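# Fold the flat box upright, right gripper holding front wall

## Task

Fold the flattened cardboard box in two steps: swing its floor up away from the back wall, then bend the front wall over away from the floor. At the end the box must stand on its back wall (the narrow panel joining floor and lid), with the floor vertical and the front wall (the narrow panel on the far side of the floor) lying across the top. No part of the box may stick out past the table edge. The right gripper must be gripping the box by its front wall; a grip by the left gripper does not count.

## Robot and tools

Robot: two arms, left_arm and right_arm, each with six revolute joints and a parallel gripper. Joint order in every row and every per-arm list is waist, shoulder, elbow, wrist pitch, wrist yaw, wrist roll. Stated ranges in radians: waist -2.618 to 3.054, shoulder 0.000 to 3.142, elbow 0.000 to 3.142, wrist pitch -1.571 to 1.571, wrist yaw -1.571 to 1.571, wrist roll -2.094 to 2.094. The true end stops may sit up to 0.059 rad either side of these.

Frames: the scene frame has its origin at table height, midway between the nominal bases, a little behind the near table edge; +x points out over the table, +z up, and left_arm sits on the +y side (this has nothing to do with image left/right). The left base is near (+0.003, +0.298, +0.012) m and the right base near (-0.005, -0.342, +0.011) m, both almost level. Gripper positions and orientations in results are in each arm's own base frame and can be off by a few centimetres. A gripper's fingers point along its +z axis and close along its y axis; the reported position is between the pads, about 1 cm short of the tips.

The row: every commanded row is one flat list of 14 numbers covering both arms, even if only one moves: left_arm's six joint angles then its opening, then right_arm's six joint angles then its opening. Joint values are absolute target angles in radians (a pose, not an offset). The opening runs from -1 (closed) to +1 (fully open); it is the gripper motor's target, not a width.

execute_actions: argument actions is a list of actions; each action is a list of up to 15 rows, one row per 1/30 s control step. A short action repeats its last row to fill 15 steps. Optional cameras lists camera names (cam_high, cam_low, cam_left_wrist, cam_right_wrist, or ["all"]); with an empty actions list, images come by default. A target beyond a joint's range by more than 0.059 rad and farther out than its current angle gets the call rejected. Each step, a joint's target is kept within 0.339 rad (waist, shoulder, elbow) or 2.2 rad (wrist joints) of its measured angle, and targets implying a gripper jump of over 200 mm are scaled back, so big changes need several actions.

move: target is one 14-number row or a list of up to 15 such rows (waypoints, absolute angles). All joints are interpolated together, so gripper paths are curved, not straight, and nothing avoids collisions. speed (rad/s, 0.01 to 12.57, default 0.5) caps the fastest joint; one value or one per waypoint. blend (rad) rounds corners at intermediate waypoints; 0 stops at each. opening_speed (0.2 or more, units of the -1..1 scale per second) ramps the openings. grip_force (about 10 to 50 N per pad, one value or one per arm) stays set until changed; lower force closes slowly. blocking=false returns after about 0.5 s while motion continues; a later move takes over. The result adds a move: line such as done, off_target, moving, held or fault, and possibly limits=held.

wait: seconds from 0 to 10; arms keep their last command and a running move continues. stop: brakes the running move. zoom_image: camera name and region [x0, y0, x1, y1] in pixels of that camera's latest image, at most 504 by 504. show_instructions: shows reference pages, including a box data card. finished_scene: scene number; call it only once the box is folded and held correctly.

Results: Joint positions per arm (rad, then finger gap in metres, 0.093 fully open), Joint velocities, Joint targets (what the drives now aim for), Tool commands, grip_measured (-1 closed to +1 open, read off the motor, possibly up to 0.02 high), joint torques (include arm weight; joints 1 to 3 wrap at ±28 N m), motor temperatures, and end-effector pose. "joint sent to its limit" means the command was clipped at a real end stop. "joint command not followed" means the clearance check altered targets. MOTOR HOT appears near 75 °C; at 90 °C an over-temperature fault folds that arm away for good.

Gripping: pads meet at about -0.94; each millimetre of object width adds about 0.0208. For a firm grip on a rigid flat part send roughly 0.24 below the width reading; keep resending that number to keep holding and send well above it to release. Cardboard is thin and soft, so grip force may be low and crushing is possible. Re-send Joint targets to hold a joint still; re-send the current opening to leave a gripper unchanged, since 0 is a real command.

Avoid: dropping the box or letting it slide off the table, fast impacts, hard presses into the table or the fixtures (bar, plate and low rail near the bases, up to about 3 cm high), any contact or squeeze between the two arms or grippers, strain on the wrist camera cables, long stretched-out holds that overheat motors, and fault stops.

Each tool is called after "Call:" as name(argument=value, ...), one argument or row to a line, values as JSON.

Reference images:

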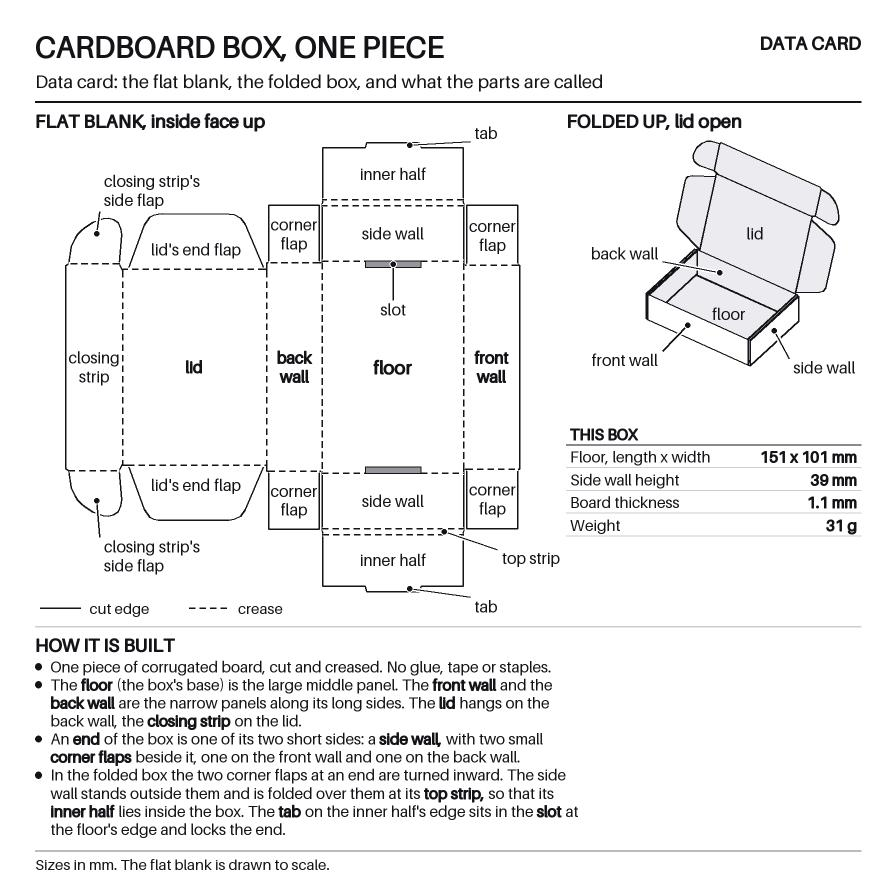

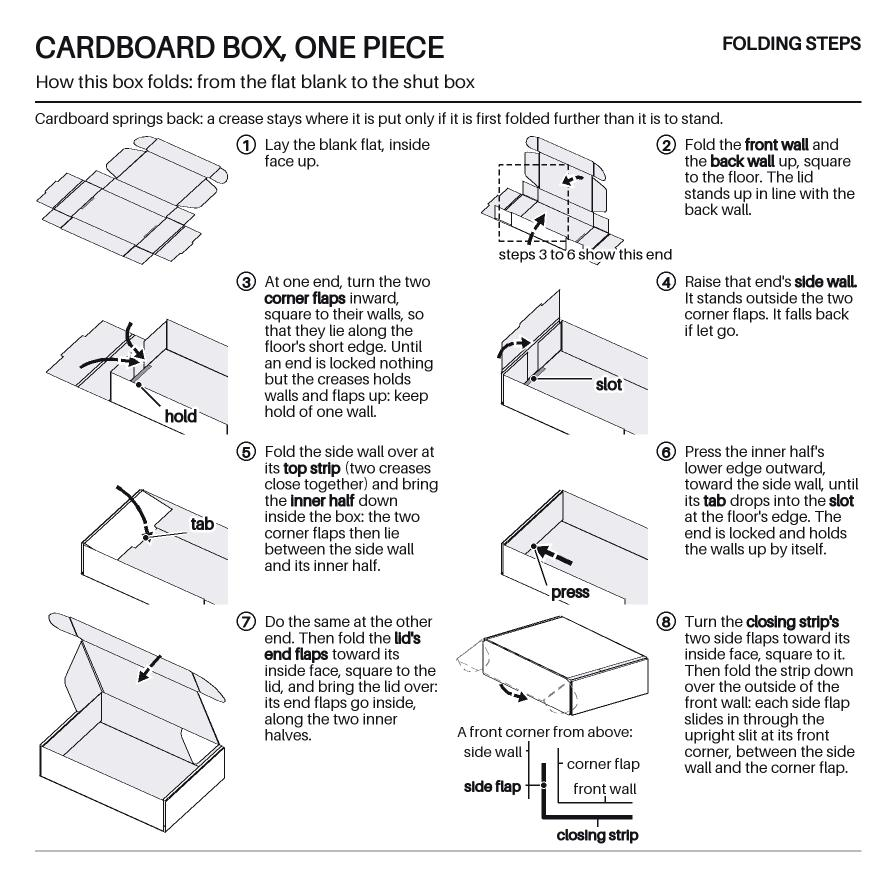

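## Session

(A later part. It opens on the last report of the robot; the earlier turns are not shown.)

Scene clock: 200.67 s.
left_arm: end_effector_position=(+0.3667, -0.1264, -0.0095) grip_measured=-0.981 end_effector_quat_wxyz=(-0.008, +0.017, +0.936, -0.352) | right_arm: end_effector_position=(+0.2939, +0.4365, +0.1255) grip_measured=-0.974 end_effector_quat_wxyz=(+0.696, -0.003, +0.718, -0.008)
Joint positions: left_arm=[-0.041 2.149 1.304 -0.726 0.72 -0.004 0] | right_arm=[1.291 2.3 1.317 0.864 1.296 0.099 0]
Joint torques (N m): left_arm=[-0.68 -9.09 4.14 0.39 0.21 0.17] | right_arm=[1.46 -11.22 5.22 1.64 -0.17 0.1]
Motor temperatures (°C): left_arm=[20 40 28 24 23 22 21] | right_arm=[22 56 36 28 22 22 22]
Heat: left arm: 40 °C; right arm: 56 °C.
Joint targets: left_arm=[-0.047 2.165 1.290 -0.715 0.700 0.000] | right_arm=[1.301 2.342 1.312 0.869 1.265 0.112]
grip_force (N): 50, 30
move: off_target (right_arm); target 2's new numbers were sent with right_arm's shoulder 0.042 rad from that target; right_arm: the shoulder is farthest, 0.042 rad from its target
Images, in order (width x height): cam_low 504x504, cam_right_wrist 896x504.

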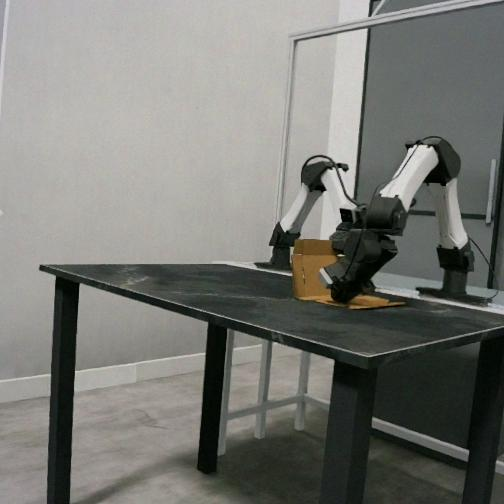

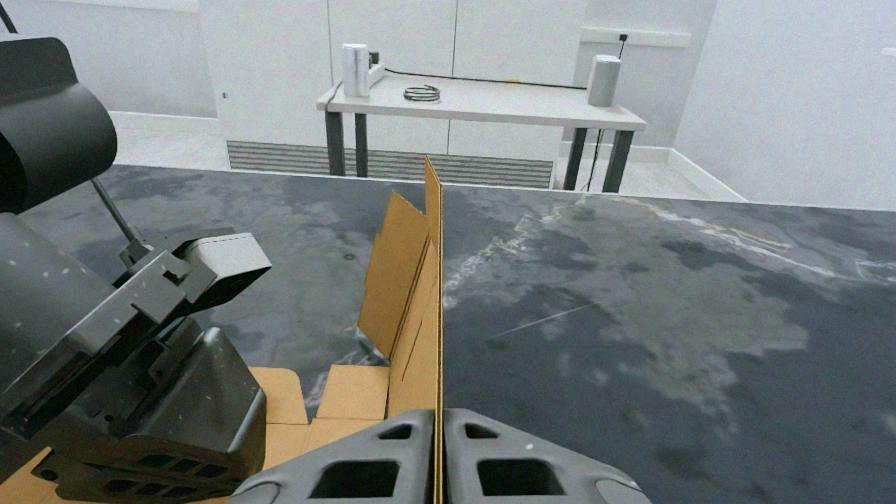

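Call:
move(
  target=[-0.047,2.165,1.290,-0.715,0.70,0,-1,1.326,2.474,1.642,0.622,1.278,0.15,-1],
  speed=0.2,
  cameras=["cam_right_wrist","cam_low","cam_left_wrist"],
)

Scene clock: 204.13 s.
left_arm: end_effector_position=(+0.3667, -0.1262, -0.0096) grip_measured=-0.981 end_effector_quat_wxyz=(-0.008, +0.017, +0.936, -0.351) | right_arm: end_effector_position=(+0.2957, +0.4909, +0.1309) grip_measured=-0.975 end_effector_quat_wxyz=(+0.692, -0.019, +0.721, -0.010)
Joint positions: left_arm=[-0.041 2.149 1.304 -0.726 0.719 -0.004 0] | right_arm=[1.316 2.431 1.618 0.658 1.301 0.108 0]
Joint torques (N m): left_arm=[-0.55 -9.13 4.14 0.4 0.19 0.16] | right_arm=[1.57 -12.81 8.06 1.16 -0.07 0.37]
Motor temperatures (°C): left_arm=[20 40 28 24 23 22 21] | right_arm=[22 55 36 28 22 22 22]
Heat: left arm: 40 °C; right arm: 55 °C.
Joint targets: left_arm=[-0.047 2.165 1.290 -0.715 0.699 0.000] | right_arm=[1.327 2.474 1.643 0.622 1.277 0.149]
grip_force (N): 50, 30
move: off_target (right_arm); right_arm: the shoulder is farthest, 0.043 rad from its target
Images, in order (width x height): cam_low 504x504, cam_left_wrist 896x504, cam_right_wrist 896x504.

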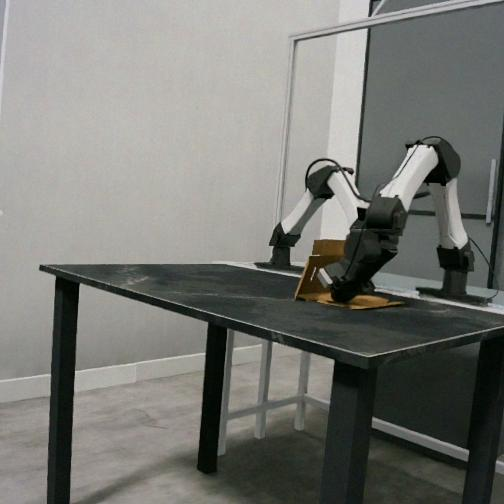

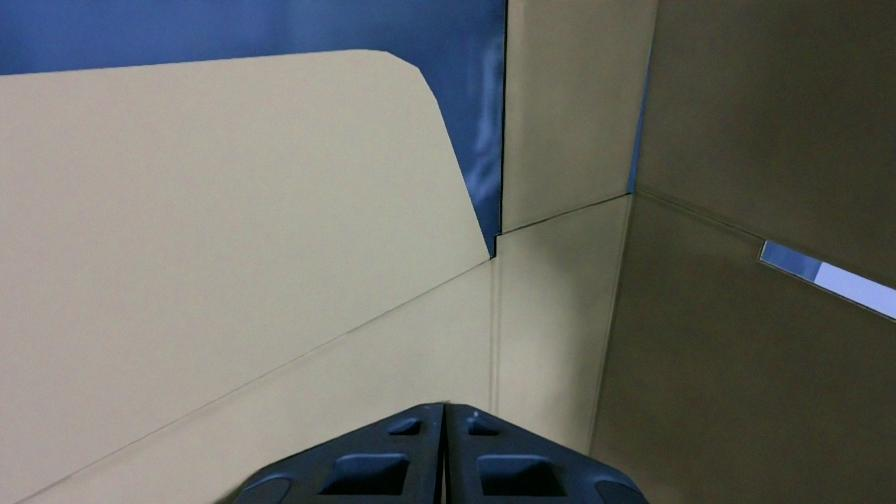

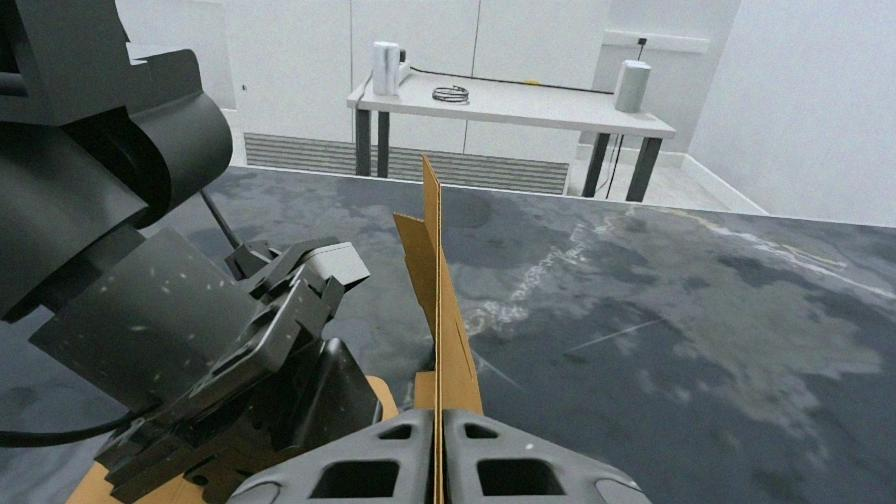

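Call:
move(
  target=[
    [-0.047,2.165,1.290,-0.715,0.70,0,-1,1.306,2.380,1.441,0.730,1.258,0.112,-1],
    [-0.047,2.165,1.290,-0.715,0.70,0,-1,1.3175,2.440,1.536,0.712,1.305,-0.425,-1],
  ],
  speed=0.35,
  blend=[0.03,0],
  cameras=["cam_right_wrist","cam_low","cam_left_wrist"],
)

Scene clock: 210.30 s.
left_arm: end_effector_position=(+0.3667, -0.1266, -0.0093) grip_measured=-0.981 end_effector_quat_wxyz=(-0.008, +0.017, +0.935, -0.353) | right_arm: end_effector_position=(+0.2954, +0.4748, +0.1243) grip_measured=-0.975 end_effector_quat_wxyz=(+0.670, -0.197, +0.692, -0.182)
Joint positions: left_arm=[-0.041 2.149 1.304 -0.726 0.722 -0.004 0] | right_arm=[1.308 2.4 1.514 0.755 1.293 -0.416 0]
Joint torques (N m): left_arm=[-0.57 -9.06 4.12 0.39 0.19 0.17] | right_arm=[1.46 -12.71 7.69 1.14 0.2 -0.06]
Motor temperatures (°C): left_arm=[20 40 28 24 23 22 21] | right_arm=[21 55 37 27 22 22 22]
Heat: left arm: 40 °C; right arm: 55 °C.
Joint targets: left_arm=[-0.047 2.165 1.290 -0.715 0.700 0.000] | right_arm=[1.318 2.440 1.535 0.711 1.297 -0.425]
grip_force (N): 50, 30
move: off_target (right_arm); right_arm: the wrist pitch is farthest, 0.043 rad from its target
Images, in order (width x height): cam_low 504x504, cam_left_wrist 896x504, cam_right_wrist 896x504.

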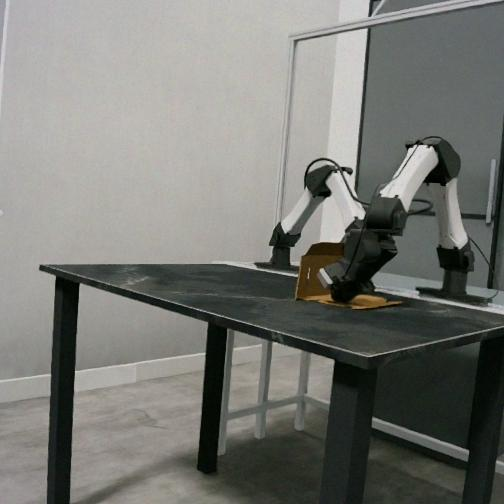

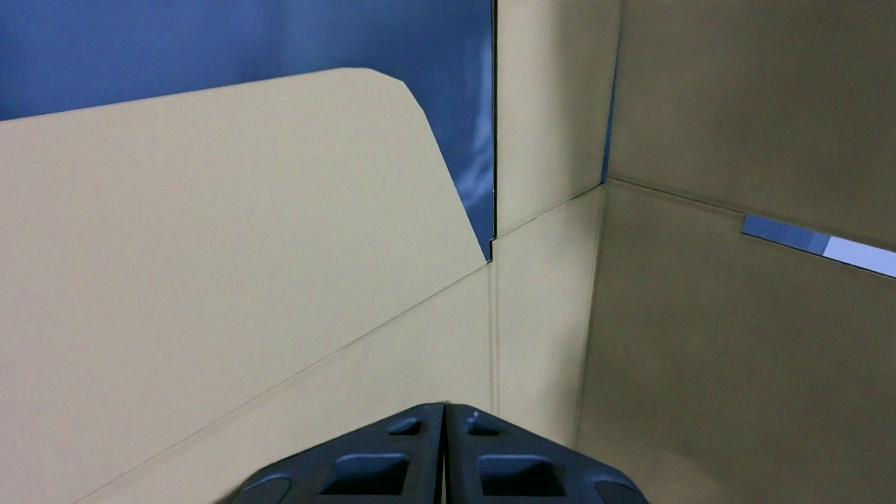

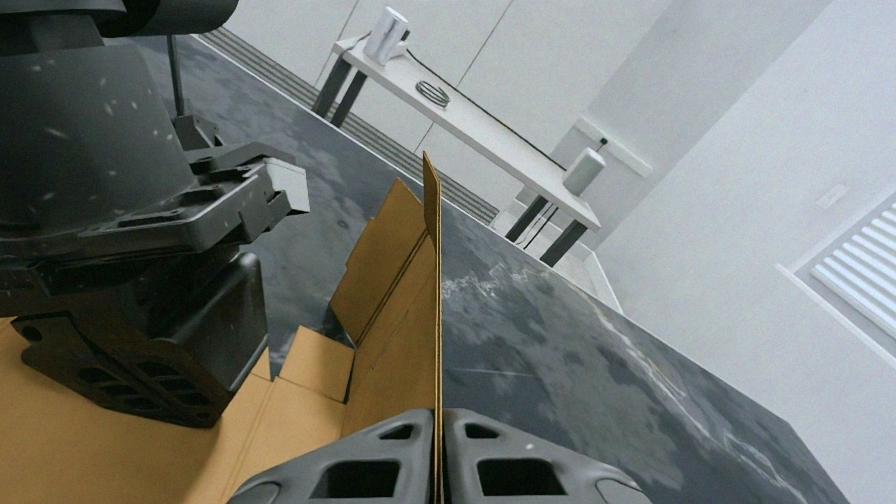

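Call:
move(
  target=[
    [-0.047,2.165,1.290,-0.715,0.70,0,-1,1.325,2.516,1.600,0.860,1.340,-1.03,-1],
    [-0.047,2.165,1.290,-0.715,0.70,0,-1,1.327,2.603,1.631,1.060,1.350,-1.694,-1],
  ],
  speed=0.35,
  blend=[0.05,0],
  cameras=["cam_right_wrist","cam_low","cam_left_wrist"],
)

Scene clock: 216.40 s.
left_arm: end_effector_position=(+0.3665, -0.1273, -0.0091) grip_measured=-0.981 end_effector_quat_wxyz=(-0.009, +0.018, +0.935, -0.354) | right_arm: end_effector_position=(+0.2958, +0.4876, +0.1015) grip_measured=-0.975 end_effector_quat_wxyz=(+0.500, -0.495, +0.495, -0.510)
Joint positions: left_arm=[-0.043 2.149 1.304 -0.726 0.723 -0.004 0] | right_arm=[1.316 2.564 1.609 1.036 1.324 -1.659 0]
Joint torques (N m): left_arm=[-0.57 -9.14 4.1 0.38 0.18 0.19] | right_arm=[1.63 -13.65 7.42 1.85 0.29 -0.14]
Motor temperatures (°C): left_arm=[20 40 28 24 23 22 21] | right_arm=[21 56 37 28 22 22 22]
Heat: left arm: 40 °C; right arm: 56 °C.
Joint targets: left_arm=[-0.049 2.165 1.290 -0.715 0.701 0.000] | right_arm=[1.327 2.602 1.631 1.060 1.349 -1.684]
grip_force (N): 50, 30
move: off_target (right_arm); right_arm: the shoulder is farthest, 0.039 rad from its target
Images, in order (width x height): cam_low 504x504, cam_left_wrist 896x504, cam_right_wrist 896x504.

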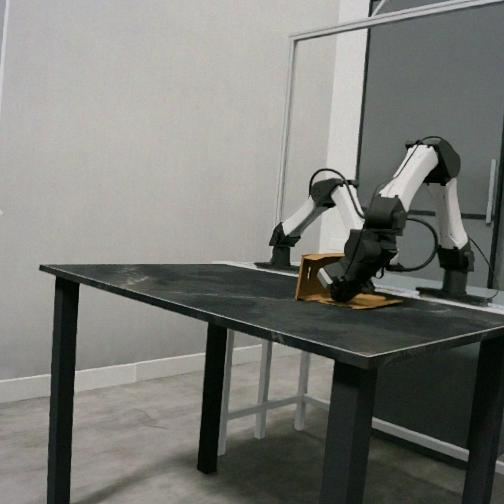

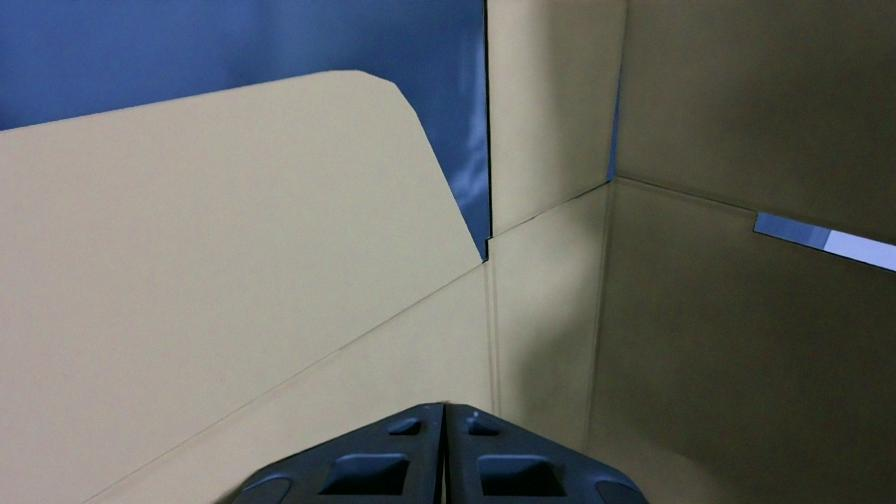

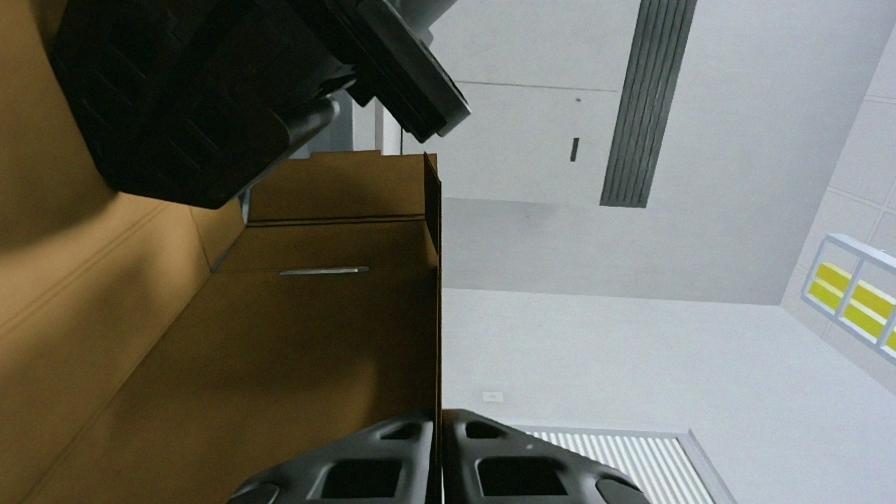

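Call:
move(
  target=[
    [-0.055,2.00,1.42,-0.83,0.70,0,-1,1.327,2.603,1.631,1.060,1.350,-1.694,-1],
    [-0.02,1.75,1.42,-0.63,0.60,0,-1,1.327,2.603,1.631,1.060,1.350,-1.694,-1],
    [0.3,1.4,1.3,-0.3,0.2,0,-1,1.327,2.603,1.631,1.060,1.350,-1.694,-1],
  ],
  speed=[0.4,0.6,0.8],
  blend=[0.05,0.08,0],
  cameras=["cam_right_wrist","cam_low","cam_left_wrist","cam_high"],
)

Call:
zoom_image(
  camera="cam_low",
  region=[270, 200, 430, 360],
)

Scene clock: 220.67 s.
left_arm: end_effector_position=(+0.4321, +0.0973, +0.3144) grip_measured=-0.981 end_effector_quat_wxyz=(+0.545, -0.070, +0.835, -0.009) | right_arm: end_effector_position=(+0.2958, +0.4868, +0.1016) grip_measured=-0.975 end_effector_quat_wxyz=(+0.491, -0.502, +0.488, -0.518)
Joint positions: left_arm=[0.302 1.4 1.318 -0.344 0.214 -0.004 0] | right_arm=[1.316 2.564 1.609 1.037 1.328 -1.691 0]
Joint torques (N m): left_arm=[-0.23 -6.41 6.27 2.49 -0.06 0.13] | right_arm=[1.52 -13.57 7.45 1.84 0.26 -0.08]
Motor temperatures (°C): left_arm=[20 40 28 25 23 22 21] | right_arm=[21 55 37 28 22 22 22]
Heat: left arm: 40 °C; right arm: 55 °C.
Joint targets: left_arm=[0.302 1.399 1.299 -0.300 0.200 0.000] | right_arm=[1.326 2.603 1.631 1.061 1.351 -1.704]
grip_force (N): 50, 30
move: off_target (left_arm, right_arm); left_arm: the wrist pitch is farthest, 0.044 rad from its target; right_arm: the shoulder is farthest, 0.039 rad from its target

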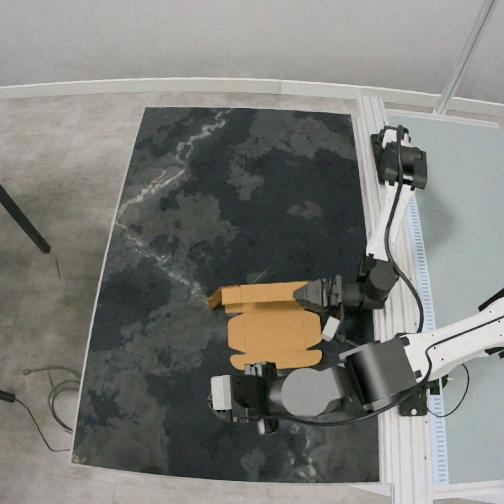

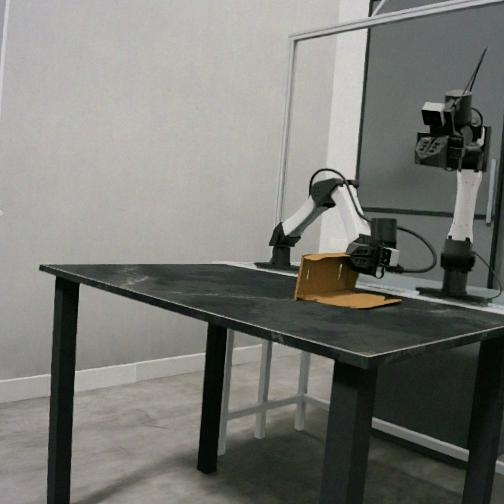

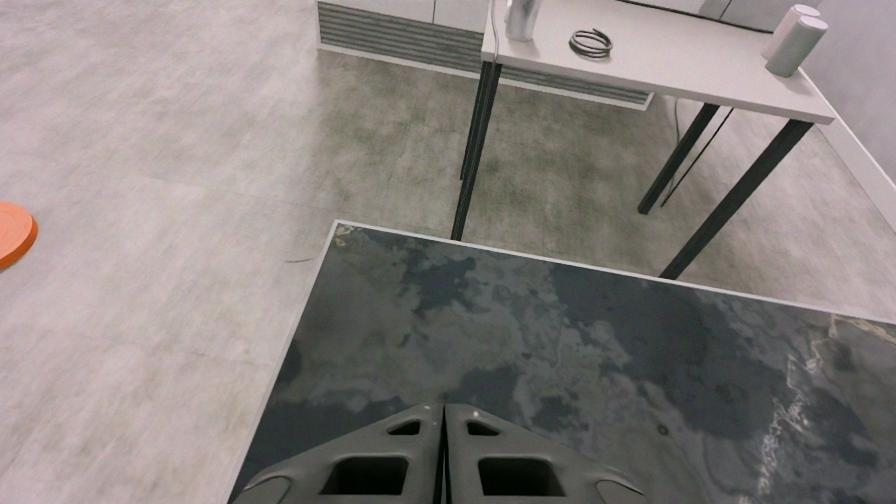

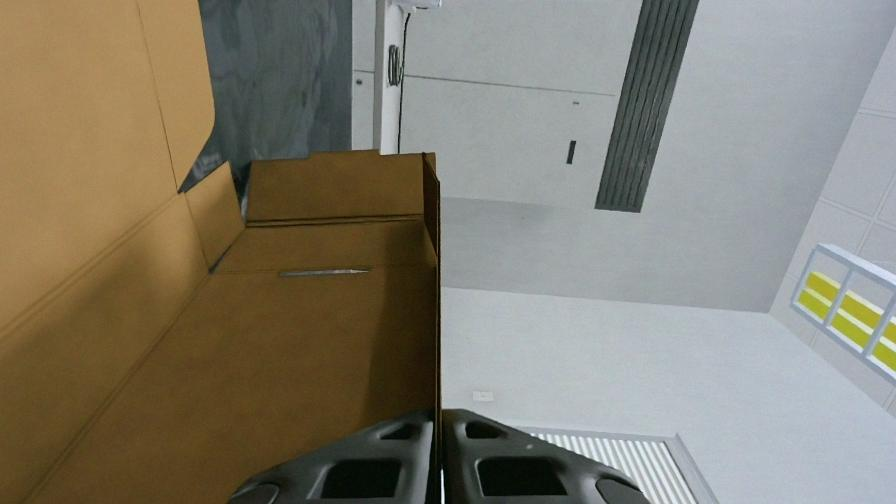

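Scaled by 3.150 from the camera's 504x504 image, which has a finer 720x720 frame.

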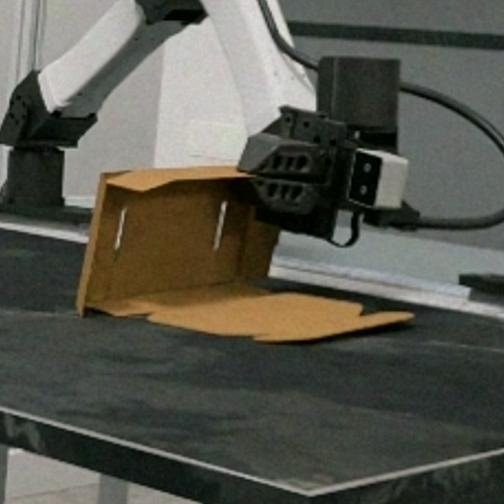

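Call:
move(
  target=[0.3,1.4,1.3,-0.3,0.2,0,-1,1.325,2.603,1.574,1.083,1.350,-1.700,-1],
  speed=0.15,
  cameras=["cam_right_wrist","cam_low"],
)

Call:
zoom_image(
  camera="cam_low",
  region=[270, 200, 430, 360],
)

Scene clock: 238.33 s.
left_arm: end_effector_position=(+0.4321, +0.0975, +0.3144) grip_measured=-0.981 end_effector_quat_wxyz=(+0.545, -0.071, +0.835, -0.008) | right_arm: end_effector_position=(+0.2951, +0.4840, +0.0998) grip_measured=-0.975 end_effector_quat_wxyz=(+0.495, -0.498, +0.491, -0.516)
Joint positions: left_arm=[0.302 1.4 1.318 -0.344 0.212 -0.004 0] | right_arm=[1.316 2.564 1.592 1.066 1.328 -1.691 0]
Joint torques (N m): left_arm=[-0.34 -6.43 6.3 2.49 -0.08 0.16] | right_arm=[1.4 -13.5 4.27 1.74 0.24 -0.04]
Motor temperatures (°C): left_arm=[20 38 29 31 23 22 21] | right_arm=[21 55 37 28 22 22 22]
Heat: left arm: 38 °C; right arm: 55 °C.
Joint targets: left_arm=[0.300 1.400 1.300 -0.300 0.199 0.000] | right_arm=[1.325 2.603 1.574 1.083 1.350 -1.700]
grip_force (N): 50, 30
move: off_target (left_arm, right_arm); left_arm: the wrist pitch is farthest, 0.044 rad from its target; right_arm: the shoulder is farthest, 0.039 rad from its target
Images, in order (width x height): cam_low 504x504, cam_right_wrist 896x504.

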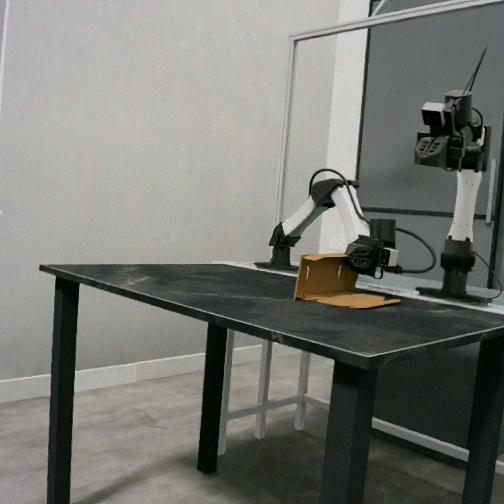

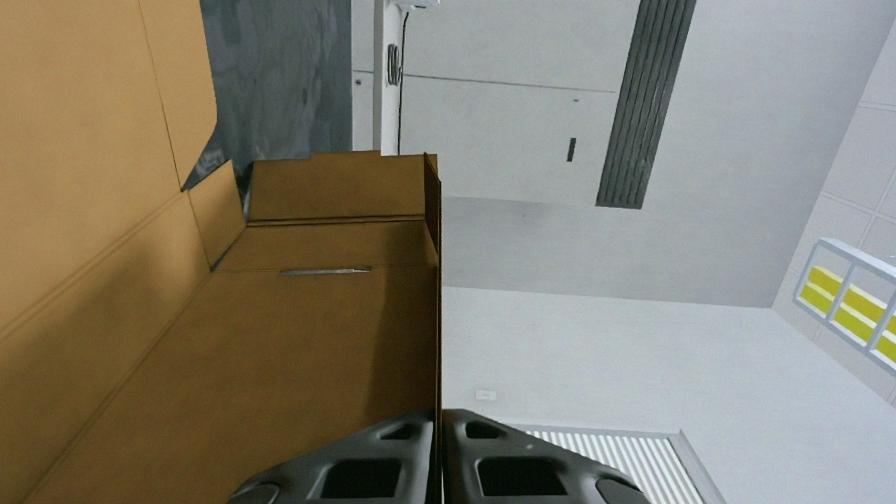

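Scaled by 3.150 from the camera's 504x504 image, which has a finer 720x720 frame.

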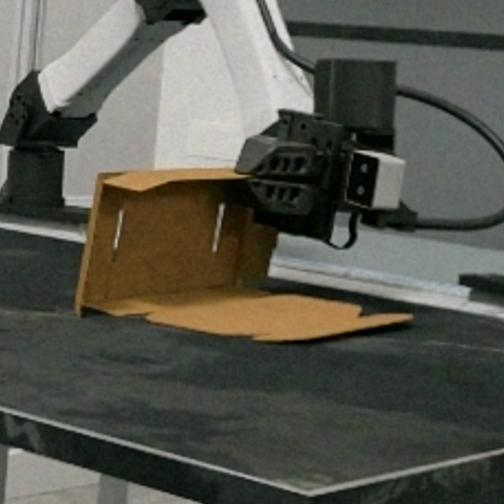

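Call:
move(
  target=[0.3,1.4,1.3,-0.3,0.2,0,-1,1.325,2.622,1.576,1.095,1.350,-1.700,-1],
  speed=0.15,
  cameras=["cam_right_wrist"],
)

Call:
zoom_image(
  camera="cam_right_wrist",
  region=[0, 0, 504, 504],
)

Scene clock: 240.43 s.
left_arm: end_effector_position=(+0.4321, +0.0975, +0.3144) grip_measured=-0.981 end_effector_quat_wxyz=(+0.545, -0.071, +0.835, -0.008) | right_arm: end_effector_position=(+0.2950, +0.4831, +0.0978) grip_measured=-0.975 end_effector_quat_wxyz=(+0.499, -0.493, +0.494, -0.514)
Joint positions: left_arm=[0.302 1.4 1.318 -0.344 0.212 -0.004 0] | right_arm=[1.316 2.573 1.592 1.091 1.331 -1.691 0]
Joint torques (N m): left_arm=[-0.32 -6.37 6.27 2.5 -0.08 0.13] | right_arm=[1.42 -12.49 4.36 1.58 0.21 -0.04]
Motor temperatures (°C): left_arm=[20 38 29 31 23 22 21] | right_arm=[21 55 36 29 22 22 22]
Heat: left arm: 38 °C; right arm: 55 °C.
Joint targets: left_arm=[0.300 1.400 1.300 -0.300 0.200 0.000] | right_arm=[1.325 2.622 1.576 1.094 1.352 -1.700]
grip_force (N): 50, 30
move: off_target (left_arm, right_arm); left_arm: the wrist pitch is farthest, 0.044 rad from its target; right_arm: the shoulder is farthest, 0.049 rad from its target
Images, in order (width x height): cam_right_wrist 896x504.

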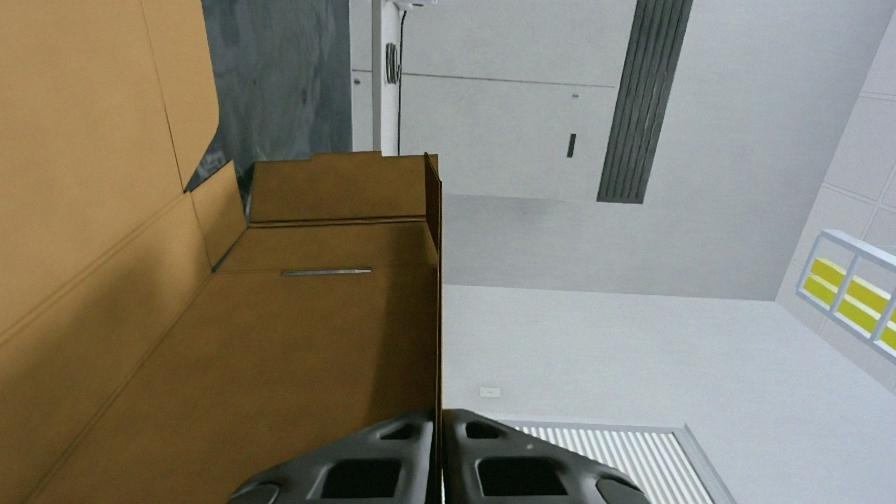

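Scaled by 1.000.

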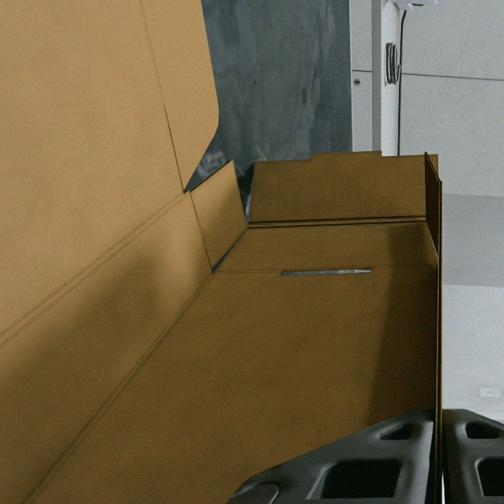

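Call:
move(
  target=[0.3,1.4,1.3,-0.3,0.2,0,-1,1.325,2.637,1.577,1.104,1.350,-1.700,-1],
  speed=0.15,
  cameras=["cam_right_wrist","cam_low"],
)

Call:
zoom_image(
  camera="cam_low",
  region=[280, 230, 380, 330],
)

Scene clock: 244.00 s.
left_arm: end_effector_position=(+0.4321, +0.0975, +0.3144) grip_measured=-0.981 end_effector_quat_wxyz=(+0.545, -0.071, +0.835, -0.008) | right_arm: end_effector_position=(+0.2948, +0.4813, +0.0954) grip_measured=-0.975 end_effector_quat_wxyz=(+0.501, -0.487, +0.499, -0.513)
Joint positions: left_arm=[0.302 1.4 1.318 -0.344 0.212 -0.004 0] | right_arm=[1.316 2.582 1.592 1.114 1.339 -1.691 0]
Joint torques (N m): left_arm=[-0.31 -6.27 6.24 2.51 -0.05 0.12] | right_arm=[1.42 -11.92 4.4 1.44 0.19 -0.02]
Motor temperatures (°C): left_arm=[20 38 29 32 23 22 21] | right_arm=[21 55 36 29 22 22 22]
Heat: left arm: 38 °C; right arm: 55 °C.
Joint targets: left_arm=[0.300 1.400 1.300 -0.300 0.200 0.000] | right_arm=[1.325 2.637 1.577 1.105 1.357 -1.699]
grip_force (N): 50, 30
move: off_target (left_arm, right_arm); left_arm: the wrist pitch is farthest, 0.044 rad from its target; right_arm: the shoulder is farthest, 0.055 rad from its target
Images, in order (width x height): cam_low 504x504, cam_right_wrist 896x504.

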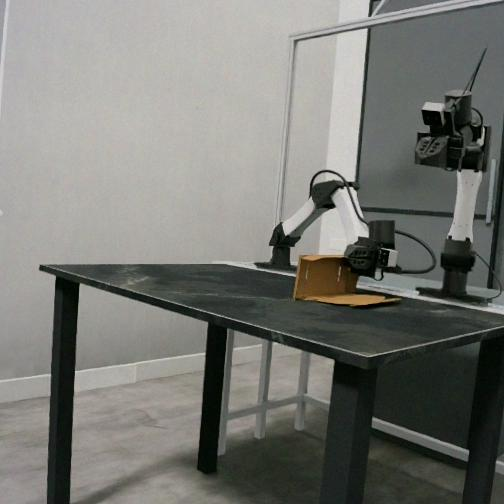

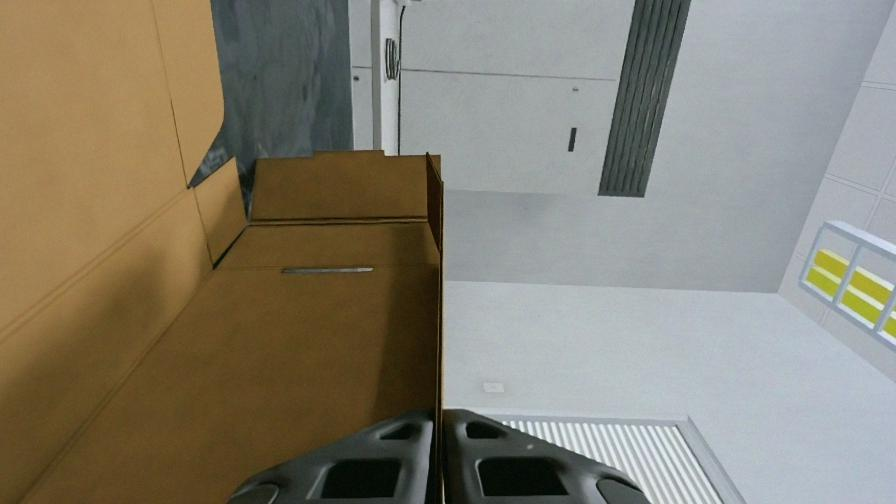

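Scaled by 5.040 from the camera's 504x504 image, which has a finer 720x720 frame.

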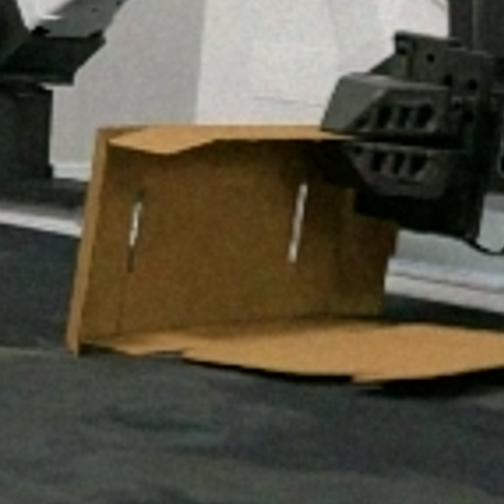

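Call:
zoom_image(
  camera="cam_right_wrist",
  region=[140, 100, 300, 300],
)

Call:
zoom_image(
  camera="cam_low",
  region=[284, 270, 364, 330],
)

Scaled by 2.520 from the camera's 896x504 image, which has a finer 1280x720 frame.

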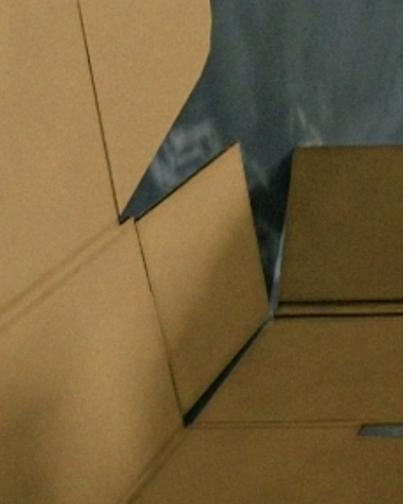

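Scaled by 6.300 from the camera's 504x504 image, which has a finer 720x720 frame.

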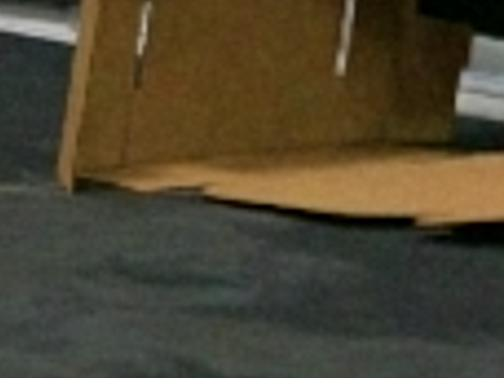

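Call:
move(
  target=[0.3,1.4,1.3,-0.3,0.2,0,-1,1.325,2.655,1.578,1.104,1.357,-1.700,-1],
  speed=0.15,
  cameras=["cam_right_wrist","cam_low"],
)

Call:
zoom_image(
  camera="cam_right_wrist",
  region=[140, 100, 460, 300],
)

Scene clock: 268.13 s.
left_arm: end_effector_position=(+0.4322, +0.0976, +0.3147) grip_measured=-0.981 end_effector_quat_wxyz=(+0.546, -0.071, +0.835, -0.008) | right_arm: end_effector_position=(+0.2948, +0.4815, +0.0950) grip_measured=-0.975 end_effector_quat_wxyz=(+0.503, -0.486, +0.498, -0.513)
Joint positions: left_arm=[0.302 1.4 1.318 -0.343 0.212 -0.004 0] | right_arm=[1.316 2.587 1.592 1.131 1.336 -1.7 0]
Joint torques (N m): left_arm=[-0.36 -6.39 6.28 2.49 -0.07 0.12] | right_arm=[1.42 -10.67 4.45 1.24 0.18 0.05]
Heat: left arm: 36 °C; right arm: 53 °C.
Joint targets: left_arm=[0.300 1.400 1.300 -0.299 0.200 0.000] | right_arm=[1.325 2.654 1.578 1.104 1.354 -1.701]
grip_force (N): 50, 30
move: off_target (left_arm, right_arm); left_arm: the wrist pitch is farthest, 0.043 rad from its target; right_arm: the shoulder is farthest, 0.068 rad from its target
Images, in order (width x height): cam_low 504x504, cam_right_wrist 896x504.

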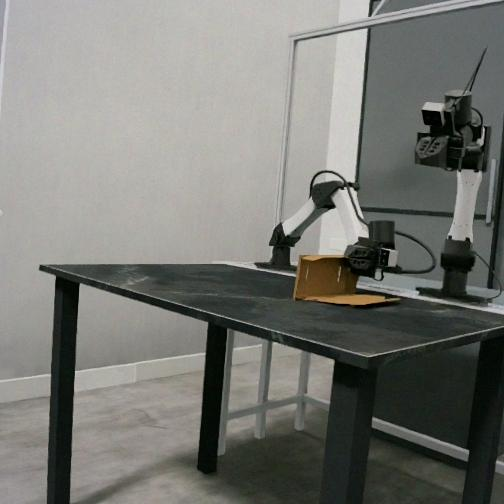

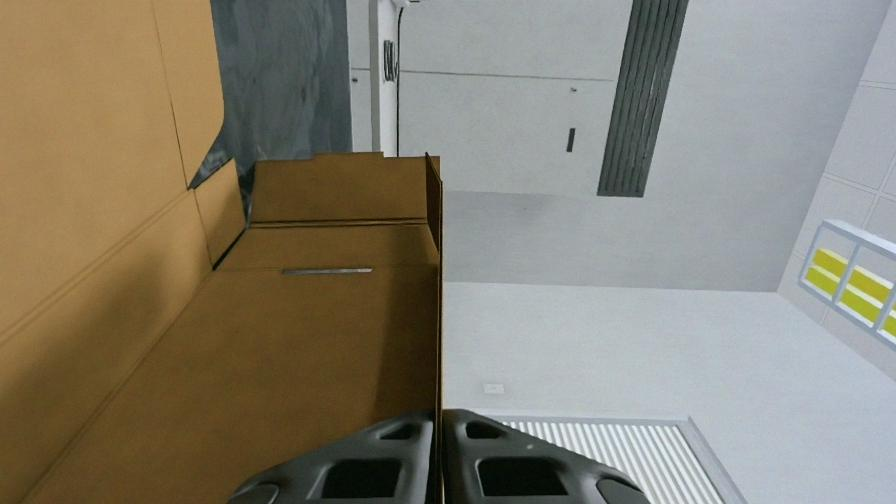

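Scaled by 1.575 from the camera's 896x504 image, which has a finer 1280x720 frame.

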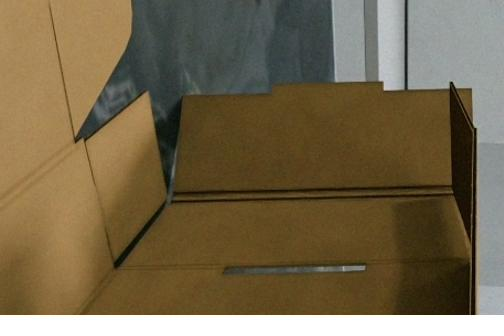

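Call:
finished_scene(
  scene=2,
)

The scene is finished: the task was done.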